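# Unfold the black phone stand and stand it upright

## Task

Open out the black phone stand, with its arm extended, and leave it standing upright on its base.

## Robot and tools

Robot: two YAM-style arms, left_arm and right_arm. Each ends in a two-finger parallel gripper and carries a wrist camera: cam_left_wrist and cam_right_wrist, both 896x504 pixels. Each arm sits on a tilted plate joined to a shared metal frame behind them. A clearance warning treats each plate and its half of the frame as part of that arm.

Frame: every pose, target and reading uses the scene frame. Its origin is at table-top height, halfway between the two nominal arm bases. +z points up, +x points out across the table, and left_arm is on the +y side. Arm names do not match image left and right. Calibrated base positions: left_arm (+0.047, +0.152, +0.208) m, right_arm (+0.012, -0.194, +0.208) m. Reported hand poses can be off by a few centimetres, more at long reach.

Gripper: the fingers point along the gripper's +z axis and close along its y axis. end_effector_position is the point between the finger pads, about 1 cm short of the tips. Opening runs from -1 (shut) to +1 (fully open, 0.094 m).

The row: every motion command is built from 16 numbers, 8 per arm, left first. For each arm: x, y, z in metres, then the quaternion qw, qx, qy, qz (w first), then the opening. Position and quaternion are an absolute pose in the scene frame, not an offset. Both arms must always be filled in. To keep an arm still, resend the exact position and quaternion from the last result, taken before it began to rest, plus its current opening. Sending 0 as an opening is a real command. To keep a hand's orientation fixed, repeat one quaternion, not the drifting measured one. Each control step clips orientation to within 40 degrees of the measured one, so one command may fall short.

execute_actions(actions, cameras): actions is a list of actions. Each action is a list of up to 15 rows, one per 1/30 s step; a shorter action repeats its last row to fill 15 steps (0.5 s). An action is rejected for both arms if a target lies over 0.6 m from that gripper's current position along any gripper axis. A malformed action rejects the whole call. An empty actions list just reports state and images. cameras: a list of names, ["all"], or []. If omitted, an empty call returns all images and a moving call returns none. An unknown name voids the call.

move(target, speed, blend, opening_speed, blocking, cameras): drives each gripper in a straight line from its Hand target to the given absolute pose. target is one 16-number row, or a list of up to 15 rows visited in turn. speed is the top path speed in m/s, 0.002 to 2.9, default 0.25; rotation is capped at twice that in rad/s. Give one number or one per target. blend (m) rounds corners between listed targets; default 0 stops at each one. opening_speed (per second on the -1..+1 scale, at least 0.2) ramps the fingers. The first row's opening is sent at the start; later rows' openings are sent when everything has come to rest there. A move lasts at least 0.5 s and at most 10 s. blocking=false returns after about 0.5 s while the move runs on, and a new move then takes over from it. Paths ignore obstacles and the other arm. Grippers lag and overshoot more at high speed, most of all with a nearly straight arm. The result adds a move: line: done (within 10 mm and 2 degrees), off_target, moving, held or fault, plus limits=paced (pose clipped) or limits=held (steps withheld).

wait(seconds, cameras): seconds from 0 to 10. The robot keeps its last command, and any running move continues. stop(cameras): brakes a running move. zoom_image(camera, region): camera is cam_left_wrist or cam_right_wrist. region is [x0, y0, x1, y1] in pixels of that camera's latest image, at most 504x504. read_manual(section): returns only the licence texts. finished_scene(scene): ends the current scene and cannot be undone; pass the current scene's number.

Results: each arm's end_effector_position and end_effector_quat_wxyz, and its Hand target, which is where the arm is actually being sent. Also: Tool commands; grip_measured, the finger opening on the command scale, reading up to about 2.7 mm wide when empty; grip_effort_nm, the gripper motor effort, negative when closing and not a pad force; and Joint positions, whose last number is the opening in metres. Joint velocities shows "within noise" when still. Joint torques include the arm's own weight, and joints 1 to 3 wrap at ±28 N m. Motor temperatures: MOTOR HOT appears at 75 °C. At 90 °C the arm folds and idles for the rest of the scene, and at 100 °C it goes limp. Calls that ran actions also list some per-step hand positions. Friction can leave a hand resting a centimetre or more off target with nothing touching.

Gripping: the fingers follow the commanded opening until they meet resistance. About 0.05 below the first-touch reading they squeeze at full force, roughly 50 to 64 N per pad. Close slowly on fragile parts. To release, command well above grip_measured.

Avoid: dropping the stand or letting it go while moving; knocking anything off the table or leaving it there; fast impacts and hard pushes; arms striking or pressing each other, including one gripper closing on the other's fingers; paths passing near an arm's own base, which can flip its shoulder; keeping arms stretched or straining toward unreachable poses, which heats motors. Loose objects may occasionally get a small external nudge.

Each tool is called after ">>>" by a JSON object that holds its "api" and its "payload", one argument or row to a line.

## Session

>>> {"api": "execute_actions", "payload": {
  "actions": []
}}

Scene clock: 0.00 s.
left_arm: end_effector_position=(+0.2414, +0.6017, +0.2256) grip_measured=+1.000 grip_effort_nm=n/a end_effector_quat_wxyz=(-0.218, +0.661, -0.702, -0.150) | right_arm: end_effector_position=(+0.5184, -0.2888, +0.2609) grip_measured=+1.000 grip_effort_nm=n/a end_effector_quat_wxyz=(+0.129, +0.177, +0.976, +0.008)
Joint positions: left_arm=[1.253 1.094 1.075 -0.366 0.012 -0.377 0.094] | right_arm=[0.253 1.84 1.81 -1.01 0.694 0.331 0.094]
Joint velocities: within noise
Joint torques (N m): no reading
Motor temperatures (°C): left_arm=[27 30 29 30 29 28 26] | right_arm=[29 29 28 29 28 28 28]
Heat: left arm: 30 °C; right arm: 29 °C.
Hand target: left_arm +0.2415, +0.6029, +0.2292; -0.220, +0.661, -0.701, -0.153 | right_arm +0.5183, -0.2871, +0.2636; +0.131, +0.174, +0.976, +0.008
Tool commands: left_gripper/opening=+1.0 right_gripper/opening=+1.0

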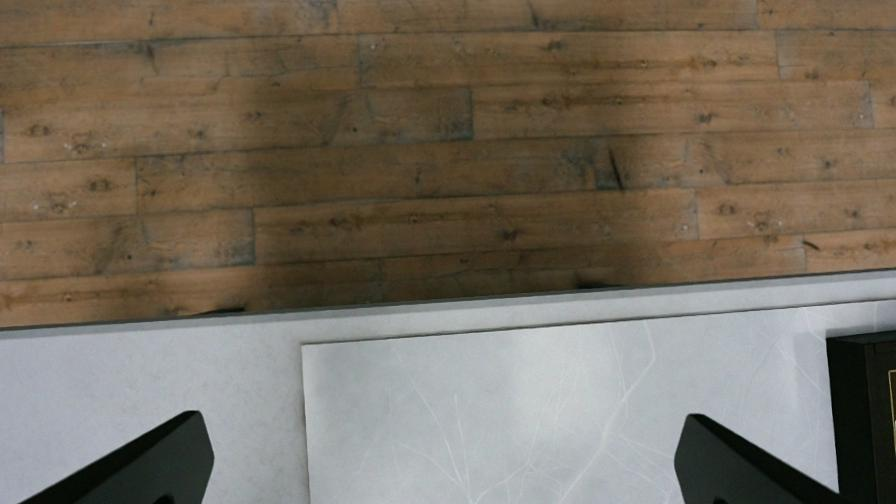

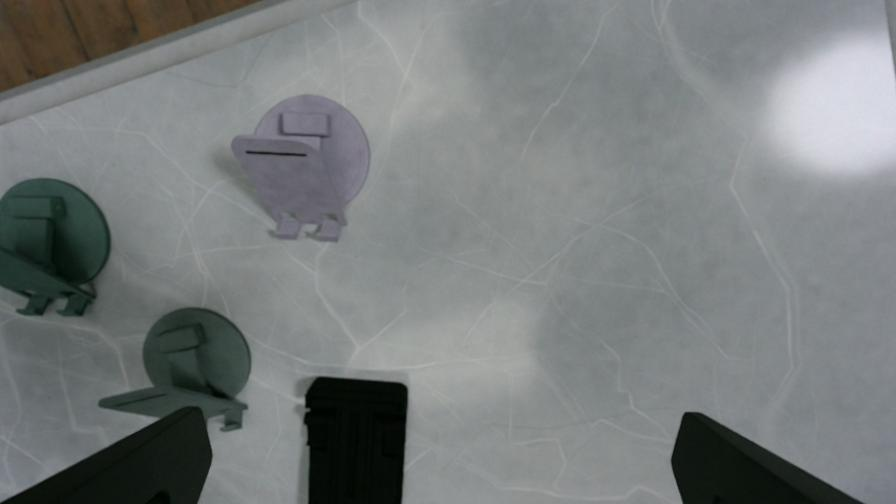

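>>> {"api": "zoom_image", "payload": {
  "camera": "cam_right_wrist",
  "region": [260, 350, 460, 504]
}}

>>> {"api": "zoom_image", "payload": {
  "camera": "cam_right_wrist",
  "region": [80, 80, 400, 440]
}}

>>> {"api": "move", "payload": {
  "target": [0.2415,0.6029,0.2292,-0.220,0.661,-0.701,-0.153,1,0.40,-0.25,0.32,0.131,0.174,0.976,0.008,1],
  "cameras": ["all"]
}}

Scaled by 2.520.

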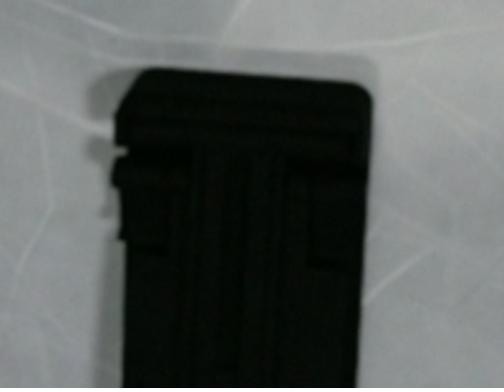

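Scaled by 1.400.

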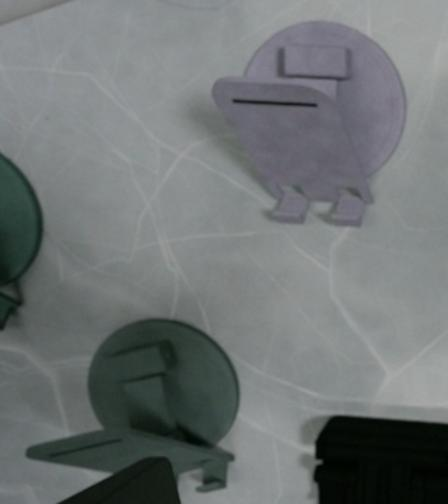

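Scene clock: 3.40 s.
left_arm: end_effector_position=(+0.2414, +0.6017, +0.2256) grip_measured=+1.000 grip_effort_nm=0.017 end_effector_quat_wxyz=(-0.218, +0.661, -0.702, -0.150) | right_arm: end_effector_position=(+0.4046, -0.2479, +0.3177) grip_measured=+1.000 grip_effort_nm=0.046 end_effector_quat_wxyz=(+0.129, +0.177, +0.976, +0.017)
Joint positions: left_arm=[1.253 1.094 1.075 -0.366 0.012 -0.377 0.094] | right_arm=[0.543 1.53 1.445 -1.196 0.793 0.69 0.094]
Joint torques (N m): left_arm=[0.42 -8.38 9.65 0.96 -0.11 -0.05] | right_arm=[5.65 -4.64 4.04 0.25 0.28 0.13]
Heat: left arm: 31 °C; right arm: 29 °C.
Hand target: left_arm +0.2414, +0.6028, +0.2292; -0.220, +0.661, -0.701, -0.153 | right_arm +0.4002, -0.2501, +0.3199; +0.131, +0.174, +0.976, +0.008
Off the commanded pose: left_arm 0.004 m, 0 deg | right_arm 0.006 m, 1 deg.
move: done
camera_calibration:
cam_right_wrist: T_world_to_cam=[[-0.334387, -0.939707, -0.0716636, -0.0752099], [-0.931905, 0.318357, 0.173786, 0.437927], [-0.140494, 0.124895, -0.982172, 0.489949], [0, 0, 0, 1]] pos_world=[0.451792, -0.271285, 0.399719]

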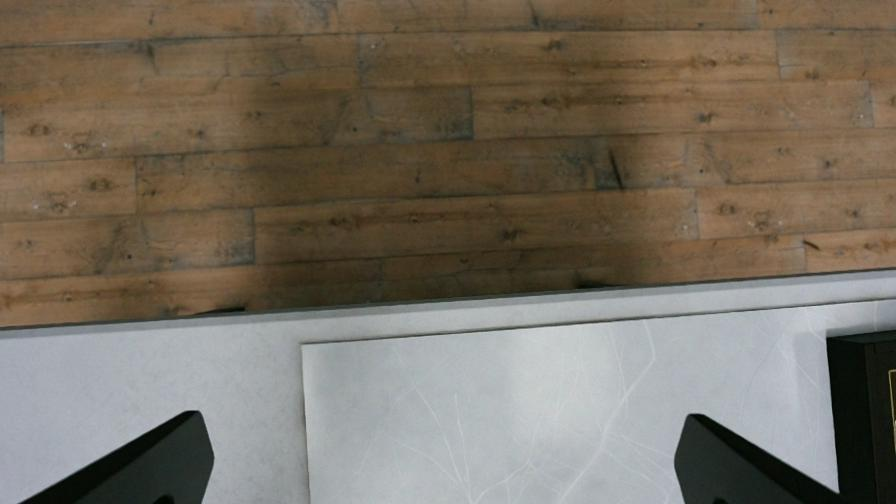

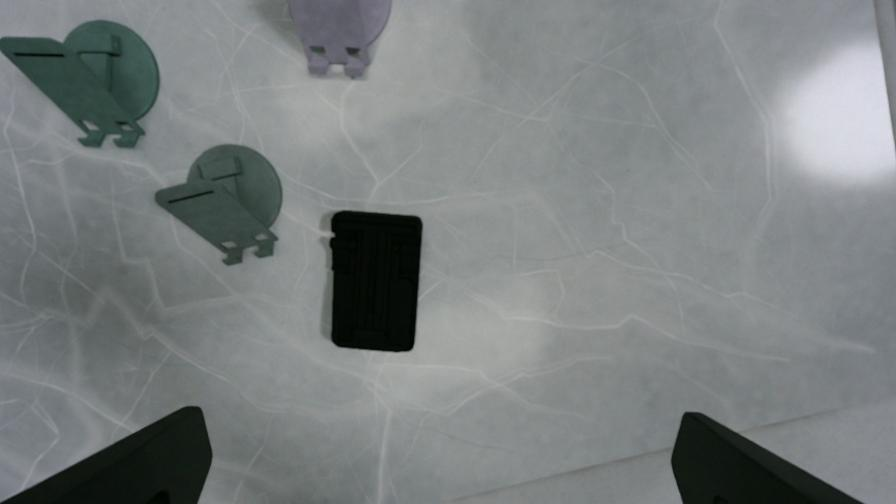

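>>> {"api": "zoom_image", "payload": {
  "camera": "cam_right_wrist",
  "region": [310, 195, 450, 365]
}}

>>> {"api": "zoom_image", "payload": {
  "camera": "cam_left_wrist",
  "region": [796, 300, 896, 504]
}}

>>> {"api": "move", "payload": {
  "target": [0.3,0.35,0.35,-0.220,0.661,-0.701,-0.153,1,0.30,-0.25,0.25,0.131,0.174,0.976,0.008,1],
  "cameras": ["all"]
}}

Scaled by 2.965.

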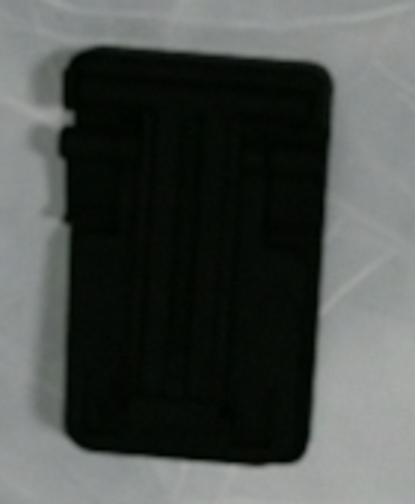

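Scaled by 2.471.

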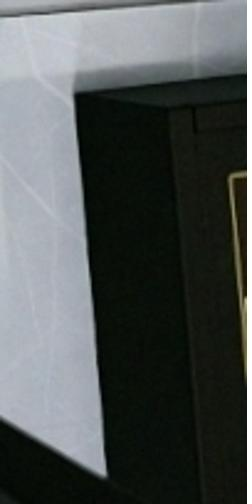

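Scene clock: 11.60 s.
left_arm: end_effector_position=(+0.3013, +0.3460, +0.3459) grip_measured=+1.000 grip_effort_nm=0.012 end_effector_quat_wxyz=(+0.201, -0.635, +0.744, -0.055) | right_arm: end_effector_position=(+0.2988, -0.2475, +0.2483) grip_measured=+1.000 grip_effort_nm=0.046 end_effector_quat_wxyz=(+0.119, +0.167, +0.979, +0.009)
Joint positions: left_arm=[-0.545 0.807 1.154 -1.54 -1.001 -1.705 0.094] | right_arm=[0.543 1.189 0.841 -0.965 0.796 0.691 0.094]
Joint torques (N m): left_arm=[0.8 1.63 8.43 0.23 -0.25 -0.08] | right_arm=[2.67 -3.4 3.71 0.64 0.23 -0.04]
Heat: left arm: 33 °C; right arm: 30 °C.
Hand target: left_arm +0.3010, +0.3508, +0.3485; +0.203, -0.638, +0.741, -0.050 | right_arm +0.2999, -0.2500, +0.2500; +0.131, +0.174, +0.976, +0.008
Off the commanded pose: left_arm 0.006 m, 25 deg | right_arm 0.003 m, 2 deg.
joint sent to its limit (left arm) — joint 4 (wrist pitch), lower limit. The joint targets are off in orientation, not in position.
move: off_target (left_arm)
camera_calibration:
cam_left_wrist: T_world_to_cam=[[0.930294, -0.163879, 0.328173, -0.338632], [-0.234613, -0.953559, 0.188897, 0.376754], [0.281976, -0.252723, -0.925538, 0.408872], [0, 0, 0, 1]] pos_world=[0.288126, 0.407094, 0.418388]
cam_right_wrist: T_world_to_cam=[[-0.317528, -0.946924, -0.0501107, -0.127307], [-0.93393, 0.303148, 0.189408, 0.344243], [-0.164164, 0.106942, -0.980619, 0.409145], [0, 0, 0, 1]] pos_world=[0.348243, -0.268662, 0.329633]

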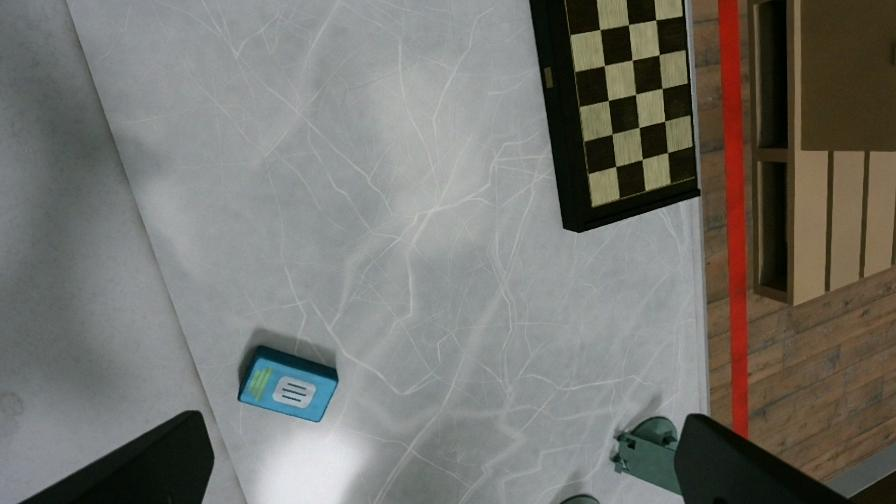

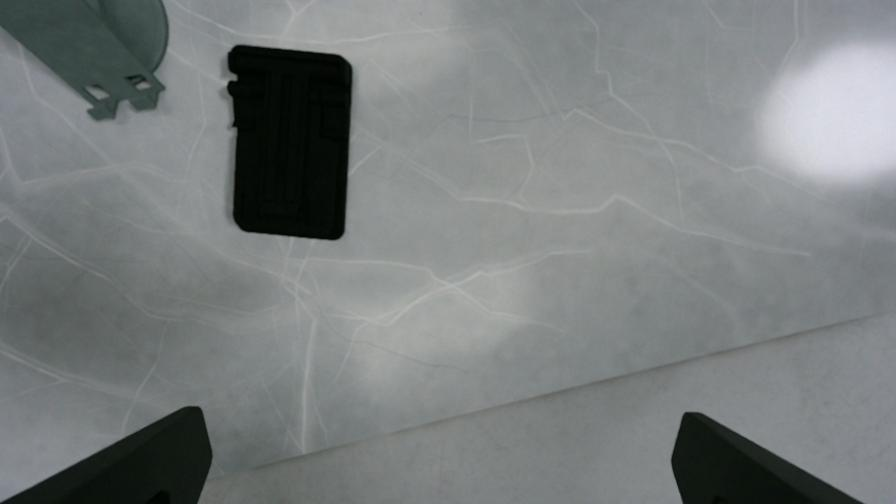

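>>> {"api": "move", "payload": {
  "target": [0.30,0.35,0.35,0.201,-0.635,0.744,-0.055,1,0.32,-0.14,0.18,0.131,0.174,0.976,0.008,1],
  "cameras": ["all"]
}}

>>> {"api": "zoom_image", "payload": {
  "camera": "cam_right_wrist",
  "region": [300, 50, 600, 350]
}}

Scene clock: 18.07 s.
left_arm: end_effector_position=(+0.3006, +0.3441, +0.3453) grip_measured=+1.000 grip_effort_nm=0.012 end_effector_quat_wxyz=(+0.196, -0.634, +0.746, -0.057) | right_arm: end_effector_position=(+0.3157, -0.1426, +0.1796) grip_measured=+1.000 grip_effort_nm=0.037 end_effector_quat_wxyz=(+0.121, +0.168, +0.978, +0.013)
Joint positions: left_arm=[-0.545 0.807 1.154 -1.541 -0.989 -1.702 0.094] | right_arm=[0.623 1.648 0.772 -0.509 0.809 0.8 0.094]
Joint torques (N m): left_arm=[0.36 0.76 8.83 0.28 -0.22 0.06] | right_arm=[5.15 -2.77 4.34 0.59 0.28 0.08]
Heat: left arm: 32 °C; right arm: 30 °C.
Hand target: left_arm +0.3002, +0.3500, +0.3496; +0.201, -0.635, +0.744, -0.057 | right_arm +0.3199, -0.1400, +0.1801; +0.131, +0.174, +0.976, +0.008
Off the commanded pose: left_arm 0.008 m, 1 deg | right_arm 0.005 m, 1 deg.
joint sent to its limit (left arm) — joint 4 (wrist pitch), lower limit. The joint targets still meet the commanded pose.
move: done
camera_calibration:
cam_left_wrist: T_world_to_cam=[[0.930726, -0.167533, 0.325086, -0.3359], [-0.240291, -0.950241, 0.198249, 0.37232], [0.275697, -0.262631, -0.924671, 0.413004], [0, 0, 0, 1]] pos_world=[0.288232, 0.405987, 0.417277]
cam_right_wrist: T_world_to_cam=[[-0.319412, -0.945804, -0.058579, -0.0237776], [-0.934066, 0.303826, 0.187644, 0.341676], [-0.159676, 0.114652, -0.980489, 0.333038], [0, 0, 0, 1]] pos_world=[0.364731, -0.164483, 0.261034]

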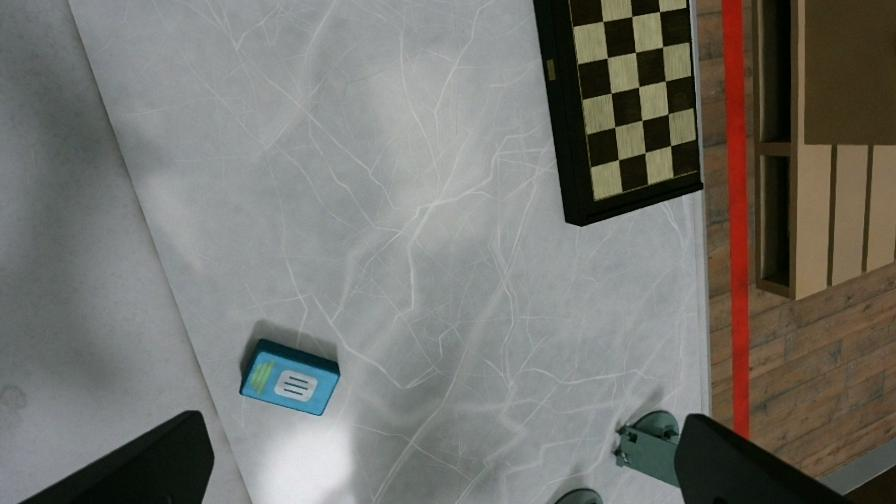

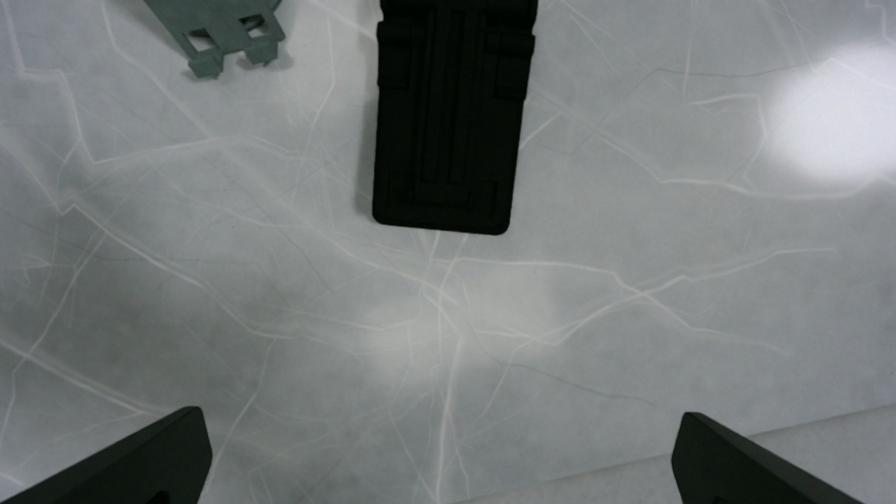

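Scaled by 1.680.

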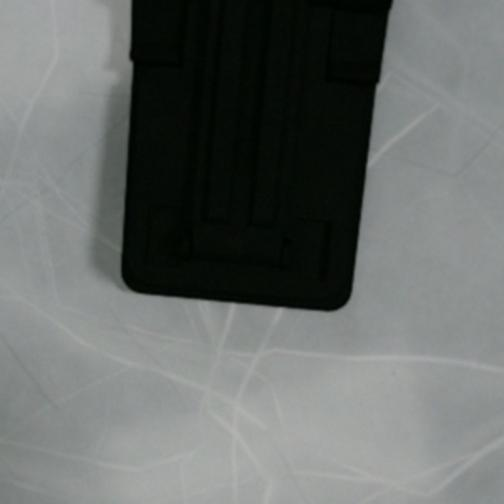

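>>> {"api": "move", "payload": {
  "target": [0.30,0.35,0.35,0.201,-0.635,0.744,-0.055,1,0.37,-0.125,0.16,0.131,0.174,0.976,0.008,1],
  "cameras": ["cam_right_wrist"]
}}

>>> {"api": "zoom_image", "payload": {
  "camera": "cam_right_wrist",
  "region": [280, 30, 680, 330]
}}

>>> {"api": "move", "payload": {
  "target": [0.30,0.35,0.35,0.201,-0.635,0.744,-0.055,1,0.24,-0.15,0.20,0.0,0.39,0.92,0.0,1],
  "cameras": ["cam_right_wrist"]
}}

Scene clock: 22.13 s.
left_arm: end_effector_position=(+0.3006, +0.3441, +0.3453) grip_measured=+1.000 grip_effort_nm=0.017 end_effector_quat_wxyz=(+0.196, -0.634, +0.746, -0.057) | right_arm: end_effector_position=(+0.3666, -0.1285, +0.1644) grip_measured=+1.000 grip_effort_nm=0.046 end_effector_quat_wxyz=(+0.131, +0.174, +0.976, +0.010)
Joint positions: left_arm=[-0.545 0.807 1.154 -1.541 -0.989 -1.702 0.094] | right_arm=[0.55 1.813 0.93 -0.409 0.809 0.695 0.094]
Joint torques (N m): left_arm=[0.28 0.85 8.77 0.26 -0.28 0.06] | right_arm=[4.98 -3.56 4.89 0.66 0.06 -0.11]
Heat: left arm: 32 °C; right arm: 30 °C.
Hand target: left_arm +0.3001, +0.3500, +0.3496; +0.201, -0.635, +0.744, -0.057 | right_arm +0.3698, -0.1250, +0.1601; +0.131, +0.174, +0.976, +0.008
Off the commanded pose: left_arm 0.008 m, 1 deg | right_arm 0.007 m, 0 deg.
joint sent to its limit (left arm) — joint 4 (wrist pitch), lower limit. The joint targets still meet the commanded pose.
move: done
camera_calibration:
cam_right_wrist: T_world_to_cam=[[-0.331158, -0.94183, -0.0573604, 0.00962289], [-0.933163, 0.317892, 0.167784, 0.392605], [-0.139789, 0.10909, -0.984154, 0.317149], [0, 0, 0, 1]] pos_world=[0.413886, -0.150341, 0.246803]
Images, in order (width x height): cam_right_wrist 896x504.

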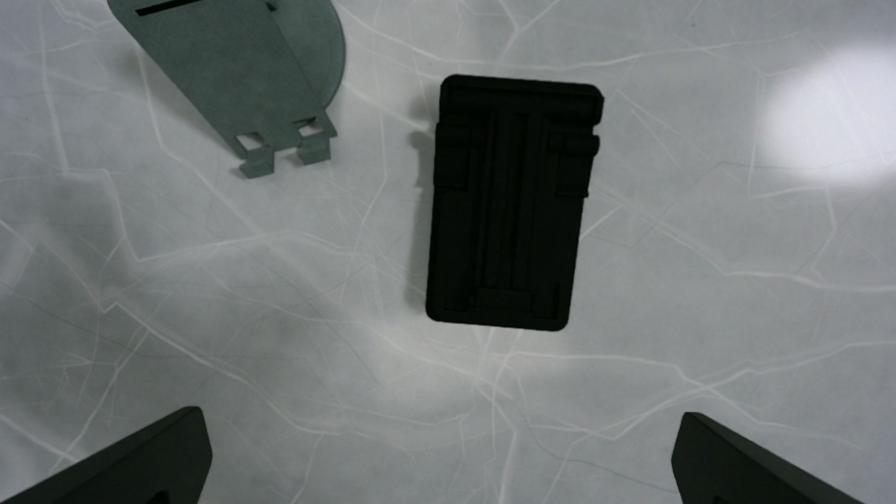

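Scaled by 1.260.

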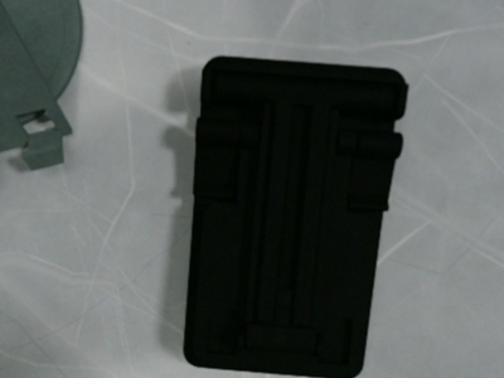

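Scene clock: 24.13 s.
left_arm: end_effector_position=(+0.3006, +0.3441, +0.3453) grip_measured=+1.000 grip_effort_nm=0.017 end_effector_quat_wxyz=(+0.196, -0.633, +0.746, -0.057) | right_arm: end_effector_position=(+0.2430, -0.1489, +0.1959) grip_measured=+1.000 grip_effort_nm=0.042 end_effector_quat_wxyz=(-0.002, +0.390, +0.921, -0.002)
Joint positions: left_arm=[-0.545 0.807 1.154 -1.541 -0.989 -1.702 0.094] | right_arm=[0.716 1.607 0.791 -0.916 0.654 1.563 0.094]
Joint torques (N m): left_arm=[0.27 0.85 8.87 0.28 -0.26 0.06] | right_arm=[5.3 -4.44 3.36 -0.12 -0.08 0.15]
Heat: left arm: 31 °C; right arm: 30 °C.
Hand target: left_arm +0.3001, +0.3500, +0.3496; +0.201, -0.634, +0.744, -0.057 | right_arm +0.2401, -0.1500, +0.1998; +0.000, +0.390, +0.921, +0.000
Off the commanded pose: left_arm 0.008 m, 1 deg | right_arm 0.005 m, 0 deg.
joint sent to its limit (left arm) — joint 4 (wrist pitch), lower limit. The joint targets still meet the commanded pose.
move: done
camera_calibration:
cam_right_wrist: T_world_to_cam=[[-0.711784, -0.702336, 0.00936268, 0.0663055], [-0.636836, 0.650911, 0.413224, 0.207832], [-0.296316, 0.288163, -0.910581, 0.383449], [0, 0, 0, 1]] pos_world=[0.293172, -0.199207, 0.26266]
Images, in order (width x height): cam_right_wrist 896x504.

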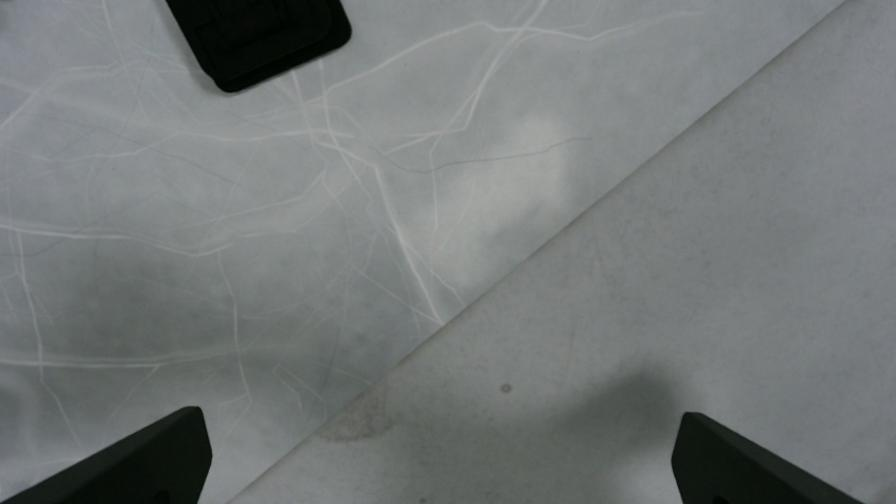

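>>> {"api": "move", "payload": {
  "target": [0.30,0.35,0.35,0.201,-0.635,0.744,-0.055,1,0.28,-0.15,0.14,0.574,0,0.819,0,1],
  "cameras": ["cam_right_wrist"]
}}

>>> {"api": "zoom_image", "payload": {
  "camera": "cam_right_wrist",
  "region": [248, 50, 648, 400]
}}

Scene clock: 36.53 s.
left_arm: end_effector_position=(+0.3006, +0.3440, +0.3453) grip_measured=+1.000 grip_effort_nm=0.012 end_effector_quat_wxyz=(+0.196, -0.633, +0.746, -0.057) | right_arm: end_effector_position=(+0.2679, -0.1480, +0.1290) grip_measured=+1.000 grip_effort_nm=0.051 end_effector_quat_wxyz=(+0.357, -0.023, +0.933, -0.029)
Joint positions: left_arm=[-0.545 0.807 1.154 -1.541 -0.989 -1.702 0.094] | right_arm=[0.629 2.168 0.042 1.484 0.928 -0.163 0.094]
Joint torques (N m): left_arm=[0.34 0.88 8.81 0.29 -0.28 0.05] | right_arm=[2.85 -4.53 -0.57 2.03 -0.23 -0.1]
Heat: left arm: 31 °C; right arm: 30 °C.
Hand target: left_arm +0.3001, +0.3500, +0.3496; +0.201, -0.634, +0.744, -0.057 | right_arm +0.2798, -0.1502, +0.1405; +0.383, +0.010, +0.923, -0.014
Off the commanded pose: left_arm 0.008 m, 1 deg | right_arm 0.017 m, 28 deg.
joint sent to its limit (left arm) — joint 4 (wrist pitch), lower limit. The joint targets still meet the commanded pose.
joint sent to its limit (right arm) — joint 4 (wrist pitch), upper limit. The joint targets are off in orientation, not in position.
move: off_target (right_arm)
camera_calibration:
cam_right_wrist: T_world_to_cam=[[0.0250146, -0.996504, 0.0797185, -0.164684], [-0.952562, -0.0479544, -0.300542, 0.324052], [0.303314, -0.068419, -0.950431, 0.121356], [0, 0, 0, 1]] pos_world=[0.27599, -0.140265, 0.22586]
Images, in order (width x height): cam_right_wrist 896x504.

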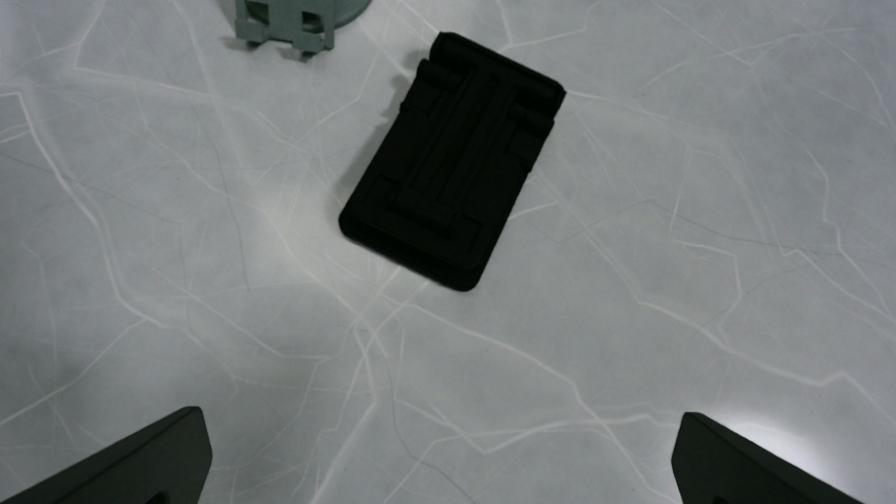

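Scaled by 1.260.

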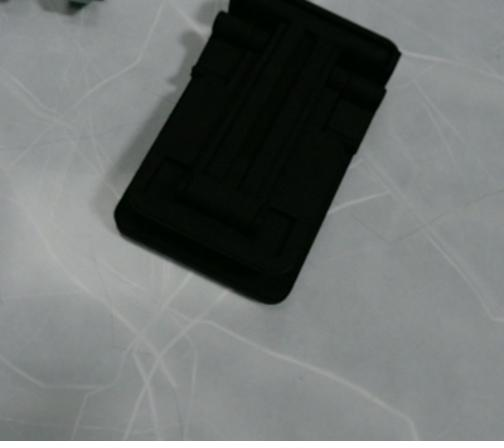

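>>> {"api": "move", "payload": {
  "target": [0.30,0.35,0.35,0.201,-0.635,0.744,-0.055,1,0.31,-0.16,0.08,0.5,0,0.866,0,1],
  "cameras": ["cam_right_wrist"]
}}

>>> {"api": "zoom_image", "payload": {
  "camera": "cam_right_wrist",
  "region": [248, 0, 698, 400]
}}

Scene clock: 41.20 s.
left_arm: end_effector_position=(+0.3006, +0.3440, +0.3453) grip_measured=+1.000 grip_effort_nm=0.012 end_effector_quat_wxyz=(+0.196, -0.633, +0.746, -0.057) | right_arm: end_effector_position=(+0.3016, -0.1572, +0.0725) grip_measured=+1.000 grip_effort_nm=0.042 end_effector_quat_wxyz=(+0.321, -0.027, +0.946, +0.019)
Joint positions: left_arm=[-0.545 0.807 1.154 -1.541 -0.989 -1.702 0.094] | right_arm=[0.248 2.227 0.169 1.484 0.54 -0.345 0.094]
Joint torques (N m): left_arm=[0.31 0.79 8.83 0.29 -0.27 0.04] | right_arm=[3.71 -3.56 -1.47 1.99 -0.42 -0.16]
Heat: left arm: 31 °C; right arm: 30 °C.
Hand target: left_arm +0.3001, +0.3500, +0.3496; +0.201, -0.634, +0.744, -0.057 | right_arm +0.3102, -0.1602, +0.0805; +0.347, -0.012, +0.937, +0.023
Off the commanded pose: left_arm 0.008 m, 1 deg | right_arm 0.012 m, 23 deg.
joint sent to its limit (left arm) — joint 4 (wrist pitch), lower limit. The joint targets still meet the commanded pose.
joint sent to its limit (right arm) — joint 4 (wrist pitch), upper limit. The joint targets are off in orientation, not in position.
move: off_target (right_arm)
camera_calibration:
cam_right_wrist: T_world_to_cam=[[0.0674348, -0.997687, -0.00854359, -0.176832], [-0.971358, -0.0636948, -0.228926, 0.33666], [0.227853, 0.0237365, -0.973406, 0.0957134], [0, 0, 0, 1]] pos_world=[0.317133, -0.157252, 0.168728]
Images, in order (width x height): cam_right_wrist 896x504.

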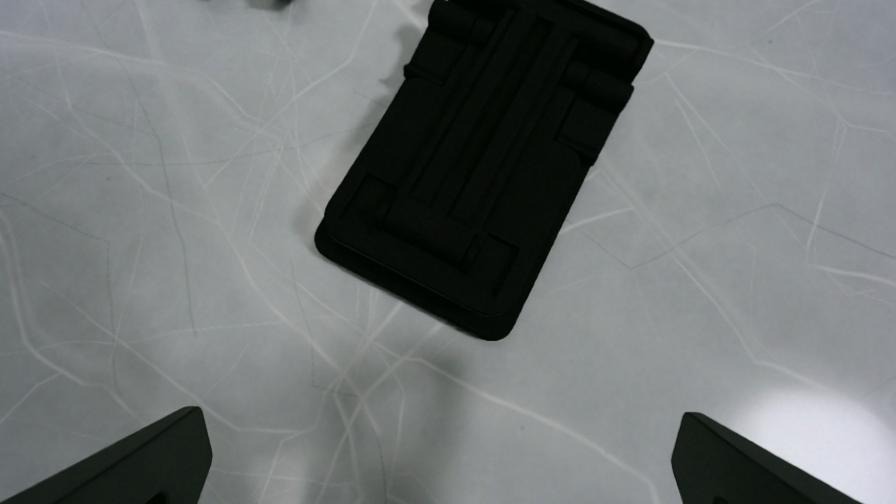

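Scaled by 1.120.

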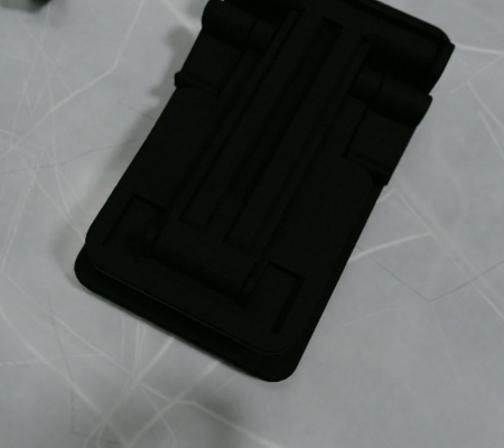

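>>> {"api": "move", "payload": {
  "target": [
    [0.30,0.35,0.35,0.201,-0.635,0.744,-0.055,1,0.33,-0.2,0.22,0,0.39,0.92,0,1],
    [0.30,0.35,0.35,0.201,-0.635,0.744,-0.055,1,0.39,-0.265,0.14,-0.213,0.674,0.674,0.213,1]
  ],
  "cameras": ["cam_right_wrist"]
}}

>>> {"api": "zoom_image", "payload": {
  "camera": "cam_right_wrist",
  "region": [200, 0, 700, 400]
}}

Scene clock: 63.40 s.
left_arm: end_effector_position=(+0.3006, +0.3440, +0.3453) grip_measured=+1.000 grip_effort_nm=0.017 end_effector_quat_wxyz=(+0.196, -0.633, +0.746, -0.057) | right_arm: end_effector_position=(+0.3848, -0.2695, +0.1476) grip_measured=+1.000 grip_effort_nm=0.042 end_effector_quat_wxyz=(-0.206, +0.671, +0.681, +0.210)
Joint positions: left_arm=[-0.545 0.807 1.154 -1.541 -0.989 -1.702 0.094] | right_arm=[-0.199 1.676 1.288 -0.884 -0.083 1.263 0.094]
Joint torques (N m): left_arm=[0.38 0.87 8.77 0.27 -0.24 0.02] | right_arm=[3.81 -6.05 4.51 -0.09 -0.57 0.09]
Heat: left arm: 32 °C; right arm: 32 °C.
Hand target: left_arm +0.3001, +0.3500, +0.3496; +0.201, -0.635, +0.744, -0.057 | right_arm +0.3896, -0.2651, +0.1401; -0.213, +0.674, +0.674, +0.213
Off the commanded pose: left_arm 0.008 m, 1 deg | right_arm 0.010 m, 1 deg.
joint sent to its limit (left arm) — joint 4 (wrist pitch), lower limit. The joint targets still meet the commanded pose.
move: done
camera_calibration:
cam_right_wrist: T_world_to_cam=[[-0.999682, -0.0223964, -0.0115891, 0.380012], [-0.0215751, 0.521715, 0.852847, 0.0601516], [-0.0130545, 0.852826, -0.522032, 0.402078], [0, 0, 0, 1]] pos_world=[0.386438, -0.365773, 0.163001]
Images, in order (width x height): cam_right_wrist 896x504.

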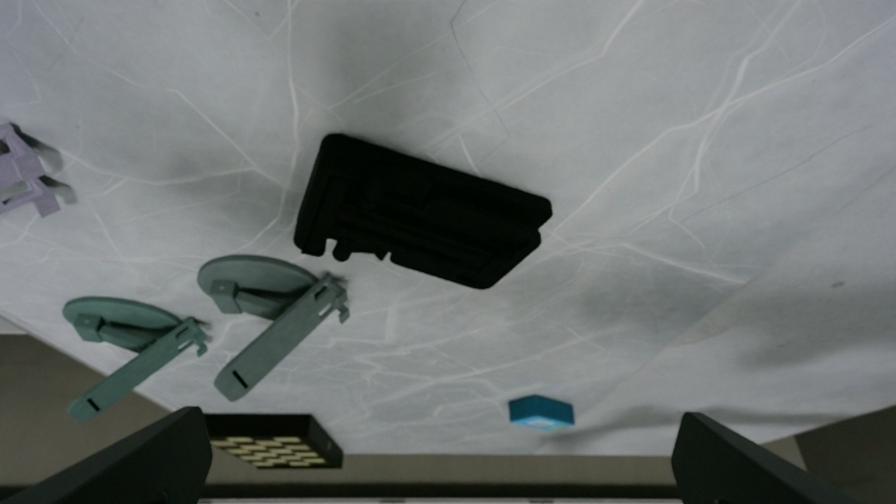

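Scaled by 1.008.

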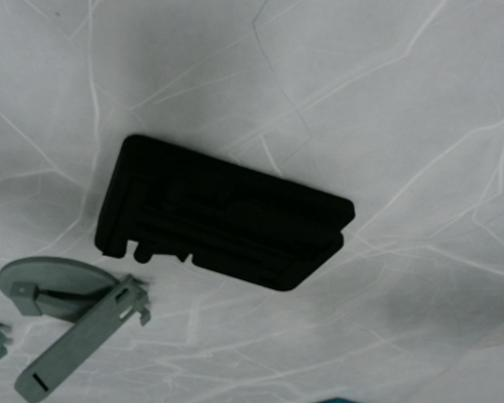

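>>> {"api": "move", "payload": {
  "target": [0.30,0.35,0.35,0.201,-0.635,0.744,-0.055,1,0.40,-0.195,0.105,-0.27,0.653,0.653,0.27,1],
  "cameras": ["cam_right_wrist"]
}}

>>> {"api": "zoom_image", "payload": {
  "camera": "cam_right_wrist",
  "region": [200, 0, 700, 350]
}}

Scene clock: 66.43 s.
left_arm: end_effector_position=(+0.3006, +0.3440, +0.3453) grip_measured=+1.000 grip_effort_nm=0.017 end_effector_quat_wxyz=(+0.196, -0.633, +0.746, -0.057) | right_arm: end_effector_position=(+0.4002, -0.2075, +0.1094) grip_measured=+1.000 grip_effort_nm=0.046 end_effector_quat_wxyz=(-0.258, +0.657, +0.656, +0.267)
Joint positions: left_arm=[-0.545 0.807 1.154 -1.541 -0.989 -1.702 0.094] | right_arm=[-0.169 1.862 1.263 -0.706 -0.234 1.3 0.094]
Joint torques (N m): left_arm=[0.39 0.83 8.79 0.27 -0.25 0.05] | right_arm=[6.08 -6.75 2.93 -0.11 -0.65 0.13]
Heat: left arm: 32 °C; right arm: 31 °C.
Hand target: left_arm +0.3001, +0.3500, +0.3496; +0.201, -0.635, +0.744, -0.057 | right_arm +0.3996, -0.1952, +0.1053; -0.270, +0.653, +0.653, +0.270
Off the commanded pose: left_arm 0.008 m, 1 deg | right_arm 0.013 m, 1 deg.
joint sent to its limit (left arm) — joint 4 (wrist pitch), lower limit. The joint targets still meet the commanded pose.
move: off_target (right_arm)
camera_calibration:
cam_right_wrist: T_world_to_cam=[[-0.999904, -0.00457797, -0.0130457, 0.400401], [-0.0138096, 0.376144, 0.926458, 0.0194039], [0.000665747, 0.92655, -0.376171, 0.323266], [0, 0, 0, 1]] pos_world=[0.400416, -0.304987, 0.10885]
Images, in order (width x height): cam_right_wrist 896x504.

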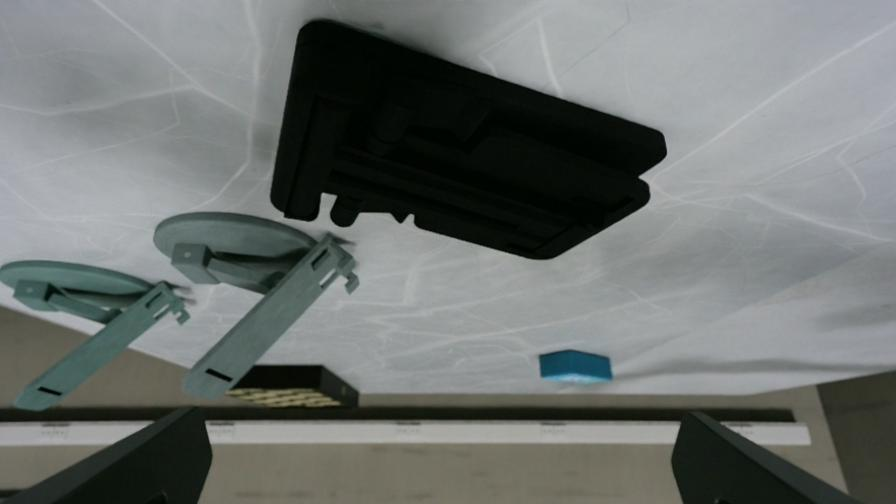

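Scaled by 1.008.

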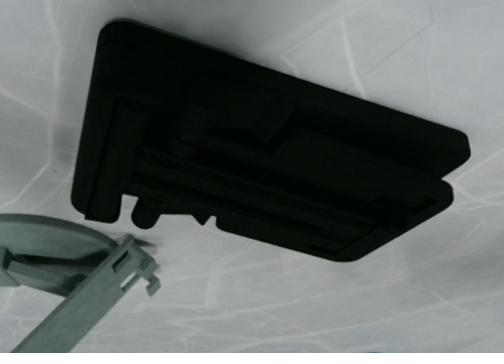

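>>> {"api": "move", "payload": {
  "target": [
    [0.30,0.35,0.35,0.201,-0.635,0.744,-0.055,1,0.38,-0.24,0.16,-0.213,0.674,0.674,0.213,1],
    [0.30,0.35,0.35,0.201,-0.635,0.744,-0.055,1,0.362,-0.146,0.13,0,0.216,0.976,0,1],
    [0.30,0.35,0.35,0.201,-0.635,0.744,-0.055,1,0.362,-0.146,0.075,0,0.216,0.976,0,1]
  ],
  "cameras": ["cam_right_wrist"]
}}

Scene clock: 94.30 s.
left_arm: end_effector_position=(+0.3006, +0.3440, +0.3453) grip_measured=+1.000 grip_effort_nm=0.012 end_effector_quat_wxyz=(+0.196, -0.633, +0.746, -0.057) | right_arm: end_effector_position=(+0.3648, -0.1475, +0.0816) grip_measured=+1.000 grip_effort_nm=0.032 end_effector_quat_wxyz=(-0.001, +0.222, +0.975, +0.009)
Joint positions: left_arm=[-0.545 0.807 1.154 -1.541 -0.989 -1.702 0.094] | right_arm=[0.299 2.014 1.066 -0.445 0.635 0.674 0.094]
Joint torques (N m): left_arm=[0.4 0.79 8.85 0.28 -0.26 0.01] | right_arm=[5.97 -5.41 2.06 0.32 0.16 -0.16]
Heat: left arm: 32 °C; right arm: 32 °C.
Hand target: left_arm +0.3002, +0.3500, +0.3496; +0.201, -0.635, +0.744, -0.057 | right_arm +0.3619, -0.1461, +0.0752; +0.000, +0.216, +0.976, +0.000
Off the commanded pose: left_arm 0.008 m, 1 deg | right_arm 0.007 m, 1 deg.
joint sent to its limit (left arm) — joint 4 (wrist pitch), lower limit. The joint targets still meet the commanded pose.
move: done
camera_calibration:
cam_right_wrist: T_world_to_cam=[[-0.424927, -0.905144, -0.012275, 0.0221877], [-0.824889, 0.381594, 0.417066, 0.360337], [-0.372821, 0.187348, -0.908793, 0.327895], [0, 0, 0, 1]] pos_world=[0.428913, -0.17885, 0.147977]
Images, in order (width x height): cam_right_wrist 896x504.

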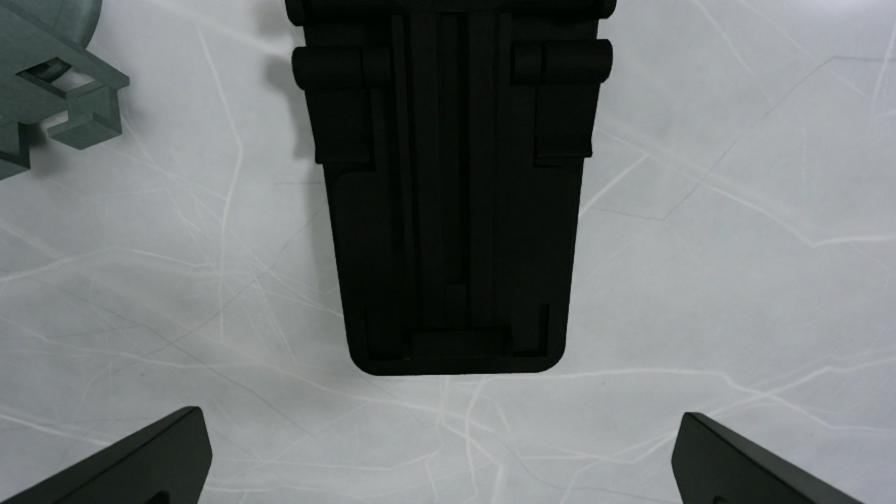

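>>> {"api": "move", "payload": {
  "target": [0.30,0.35,0.35,0.201,-0.635,0.744,-0.055,1,0.350,-0.146,0.033,0,0.216,0.976,0,1],
  "speed": 0.1,
  "cameras": ["cam_right_wrist"]
}}

Scene clock: 100.20 s.
left_arm: end_effector_position=(+0.3006, +0.3440, +0.3453) grip_measured=+1.000 grip_effort_nm=0.012 end_effector_quat_wxyz=(+0.196, -0.633, +0.746, -0.057) | right_arm: end_effector_position=(+0.3560, -0.1491, +0.0417) grip_measured=+1.000 grip_effort_nm=0.046 end_effector_quat_wxyz=(+0.005, +0.222, +0.975, +0.004)
Joint positions: left_arm=[-0.545 0.807 1.154 -1.541 -0.989 -1.702 0.094] | right_arm=[0.233 2.091 0.998 -0.242 0.635 0.587 0.094]
Joint torques (N m): left_arm=[0.39 0.85 8.84 0.29 -0.24 0.05] | right_arm=[5.63 -5.33 1.59 0.35 0 -0.1]
Heat: left arm: 32 °C; right arm: 32 °C.
Hand target: left_arm +0.3002, +0.3500, +0.3496; +0.201, -0.635, +0.744, -0.057 | right_arm +0.3499, -0.1461, +0.0334; +0.000, +0.216, +0.976, +0.000
Off the commanded pose: left_arm 0.008 m, 1 deg | right_arm 0.011 m, 1 deg.
joint sent to its limit (left arm) — joint 4 (wrist pitch), lower limit. The joint targets still meet the commanded pose.
move: off_target (right_arm)
camera_calibration:
cam_right_wrist: T_world_to_cam=[[-0.424356, -0.905475, -0.0060199, 0.0160317], [-0.829404, 0.38602, 0.403828, 0.373166], [-0.363333, 0.17636, -0.914815, 0.283949], [0, 0, 0, 1]] pos_world=[0.419477, -0.179611, 0.109162]
Images, in order (width x height): cam_right_wrist 896x504.

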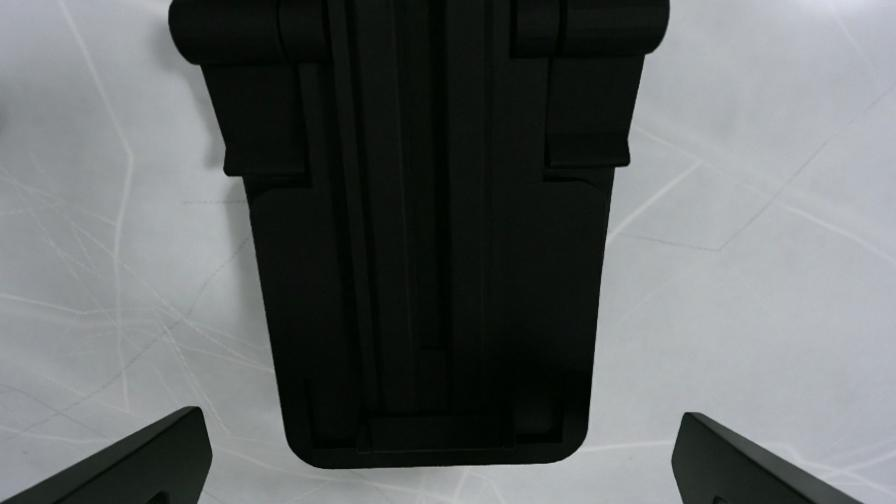

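>>> {"api": "move", "payload": {
  "target": [0.30,0.35,0.35,0.201,-0.635,0.744,-0.055,1,0.350,-0.145,0.017,0,0.216,0.976,0,1],
  "speed": 0.06,
  "cameras": ["cam_right_wrist"]
}}

Scene clock: 104.27 s.
left_arm: end_effector_position=(+0.3006, +0.3440, +0.3453) grip_measured=+1.000 grip_effort_nm=0.012 end_effector_quat_wxyz=(+0.196, -0.633, +0.746, -0.057) | right_arm: end_effector_position=(+0.3558, -0.1491, +0.0265) grip_measured=+1.000 grip_effort_nm=0.037 end_effector_quat_wxyz=(+0.007, +0.221, +0.975, +0.002)
Joint positions: left_arm=[-0.545 0.807 1.154 -1.541 -0.989 -1.702 0.094] | right_arm=[0.209 2.135 0.998 -0.18 0.635 0.556 0.094]
Joint torques (N m): left_arm=[0.4 0.84 8.84 0.28 -0.25 0.06] | right_arm=[5.34 -5.18 1.55 0.33 -0.06 -0.07]
Heat: left arm: 32 °C; right arm: 32 °C.
Hand target: left_arm +0.3002, +0.3500, +0.3496; +0.201, -0.635, +0.744, -0.057 | right_arm +0.3498, -0.1452, +0.0174; +0.000, +0.216, +0.976, +0.000
Off the commanded pose: left_arm 0.008 m, 1 deg | right_arm 0.012 m, 1 deg.
joint sent to its limit (left arm) — joint 4 (wrist pitch), lower limit. The joint targets still meet the commanded pose.
move: off_target (right_arm)
camera_calibration:
cam_right_wrist: T_world_to_cam=[[-0.423015, -0.906122, -0.00120321, 0.0151926], [-0.830434, 0.387148, 0.40062, 0.379791], [-0.362545, 0.170467, -0.916244, 0.268804], [0, 0, 0, 1]] pos_world=[0.419272, -0.179092, 0.0941566]
Images, in order (width x height): cam_right_wrist 896x504.

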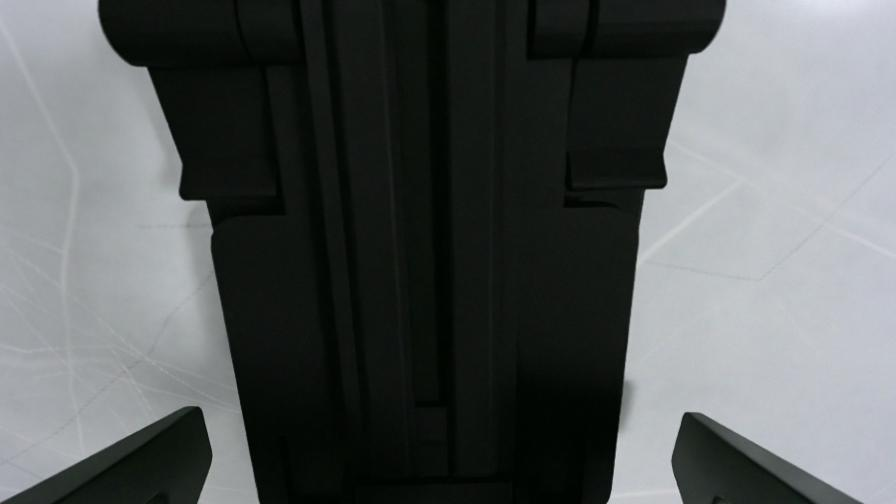

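>>> {"api": "move", "payload": {
  "target": [
    [0.30,0.35,0.35,0.201,-0.635,0.744,-0.055,1,0.350,-0.145,0.014,0,0.216,0.976,0,1],
    [0.30,0.35,0.35,0.201,-0.635,0.744,-0.055,1,0.350,-0.145,0.014,0,0.216,0.976,0,0.2]
  ],
  "speed": 0.06,
  "opening_speed": 0.4,
  "cameras": ["cam_right_wrist"]
}}

Scene clock: 110.20 s.
left_arm: end_effector_position=(+0.3006, +0.3440, +0.3453) grip_measured=+1.000 grip_effort_nm=0.012 end_effector_quat_wxyz=(+0.196, -0.633, +0.746, -0.057) | right_arm: end_effector_position=(+0.3561, -0.1479, +0.0239) grip_measured=+0.328 grip_effort_nm=-0.974 end_effector_quat_wxyz=(+0.007, +0.220, +0.975, +0.005)
Joint positions: left_arm=[-0.545 0.807 1.154 -1.541 -0.989 -1.702 0.094] | right_arm=[0.205 2.142 0.998 -0.168 0.629 0.548 0.062]
Joint torques (N m): left_arm=[0.29 0.85 8.77 0.28 -0.27 0.03] | right_arm=[5.24 -5.04 1.72 0.32 0.02 -0.08]
Heat: left arm: 32 °C; right arm: 32 °C.
Hand target: left_arm +0.3002, +0.3500, +0.3496; +0.201, -0.635, +0.744, -0.057 | right_arm +0.3498, -0.1452, +0.0144; +0.000, +0.216, +0.976, +0.000
Off the commanded pose: left_arm 0.008 m, 1 deg | right_arm 0.012 m, 1 deg.
joint sent to its limit (left arm) — joint 4 (wrist pitch), lower limit. The joint targets still meet the commanded pose.
move: off_target (right_arm); target 2's new opening was sent with right_arm's hand 0.012 m and 1 deg from that target
camera_calibration:
cam_right_wrist: T_world_to_cam=[[-0.421487, -0.906809, -0.00679599, 0.0158176], [-0.831602, 0.38352, 0.401683, 0.380438], [-0.361644, 0.174956, -0.915753, 0.266632], [0, 0, 0, 1]] pos_world=[0.419466, -0.178211, 0.091461]
Images, in order (width x height): cam_right_wrist 896x504.

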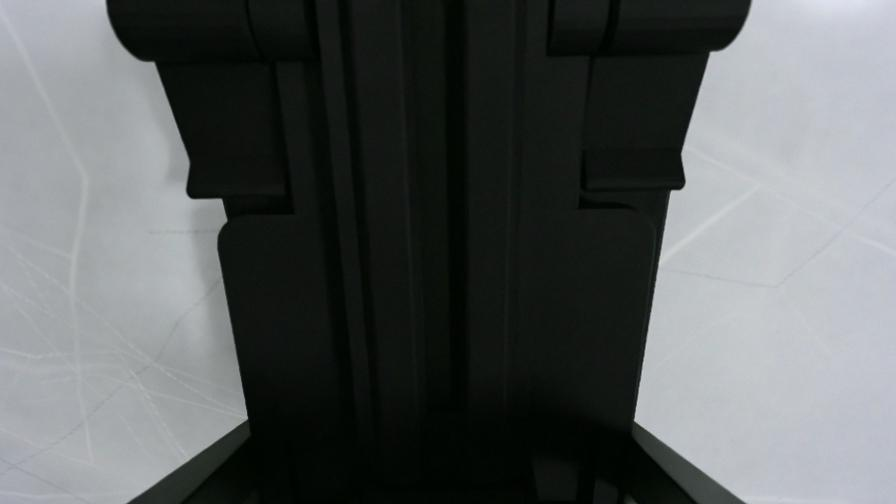

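>>> {"api": "move", "payload": {
  "target": [
    [0.30,0.35,0.35,0.201,-0.635,0.744,-0.055,1,0.351,-0.146,0.03,0,0.216,0.976,0,0.2],
    [0.30,0.35,0.35,0.201,-0.635,0.744,-0.055,1,0.355,-0.147,0.050,0,0.216,0.976,0,0.2]
  ],
  "speed": 0.05,
  "cameras": ["cam_right_wrist"]
}}

Scene clock: 114.33 s.
left_arm: end_effector_position=(+0.3006, +0.3440, +0.3453) grip_measured=+1.000 grip_effort_nm=0.017 end_effector_quat_wxyz=(+0.196, -0.633, +0.746, -0.057) | right_arm: end_effector_position=(+0.3425, -0.1462, +0.0368) grip_measured=+0.326 grip_effort_nm=-0.984 end_effector_quat_wxyz=(-0.019, +0.207, +0.978, -0.003)
Joint positions: left_arm=[-0.545 0.807 1.154 -1.541 -0.989 -1.702 0.094] | right_arm=[0.235 2.116 1.004 -0.287 0.632 0.596 0.062]
Joint torques (N m): left_arm=[0.42 0.85 8.79 0.26 -0.27 0.05] | right_arm=[7.75 -10.02 2.52 -0.13 0.15 0.14]
Heat: left arm: 32 °C; right arm: 32 °C.
Hand target: left_arm +0.3002, +0.3500, +0.3496; +0.201, -0.635, +0.744, -0.057 | right_arm +0.3548, -0.1469, +0.0496; +0.000, +0.216, +0.976, +0.000
Off the commanded pose: left_arm 0.008 m, 1 deg | right_arm 0.018 m, 2 deg.
joint sent to its limit (left arm) — joint 4 (wrist pitch), lower limit. The joint targets still meet the commanded pose.
move: off_target (right_arm)
camera_calibration:
cam_right_wrist: T_world_to_cam=[[-0.396147, -0.918004, 0.0183334, 0.000547043], [-0.819419, 0.362472, 0.444034, 0.354479], [-0.414271, 0.16088, -0.895822, 0.288548], [0, 0, 0, 1]] pos_world=[0.41022, -0.174408, 0.101077]
Images, in order (width x height): cam_right_wrist 896x504.

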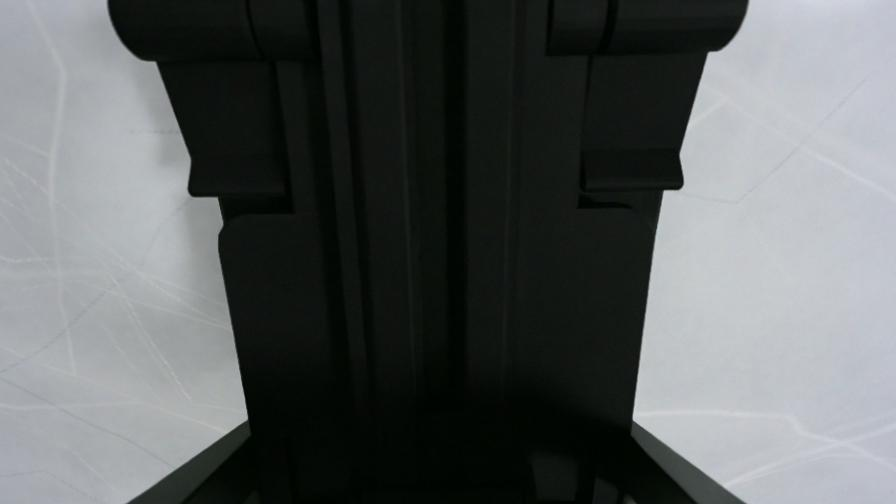

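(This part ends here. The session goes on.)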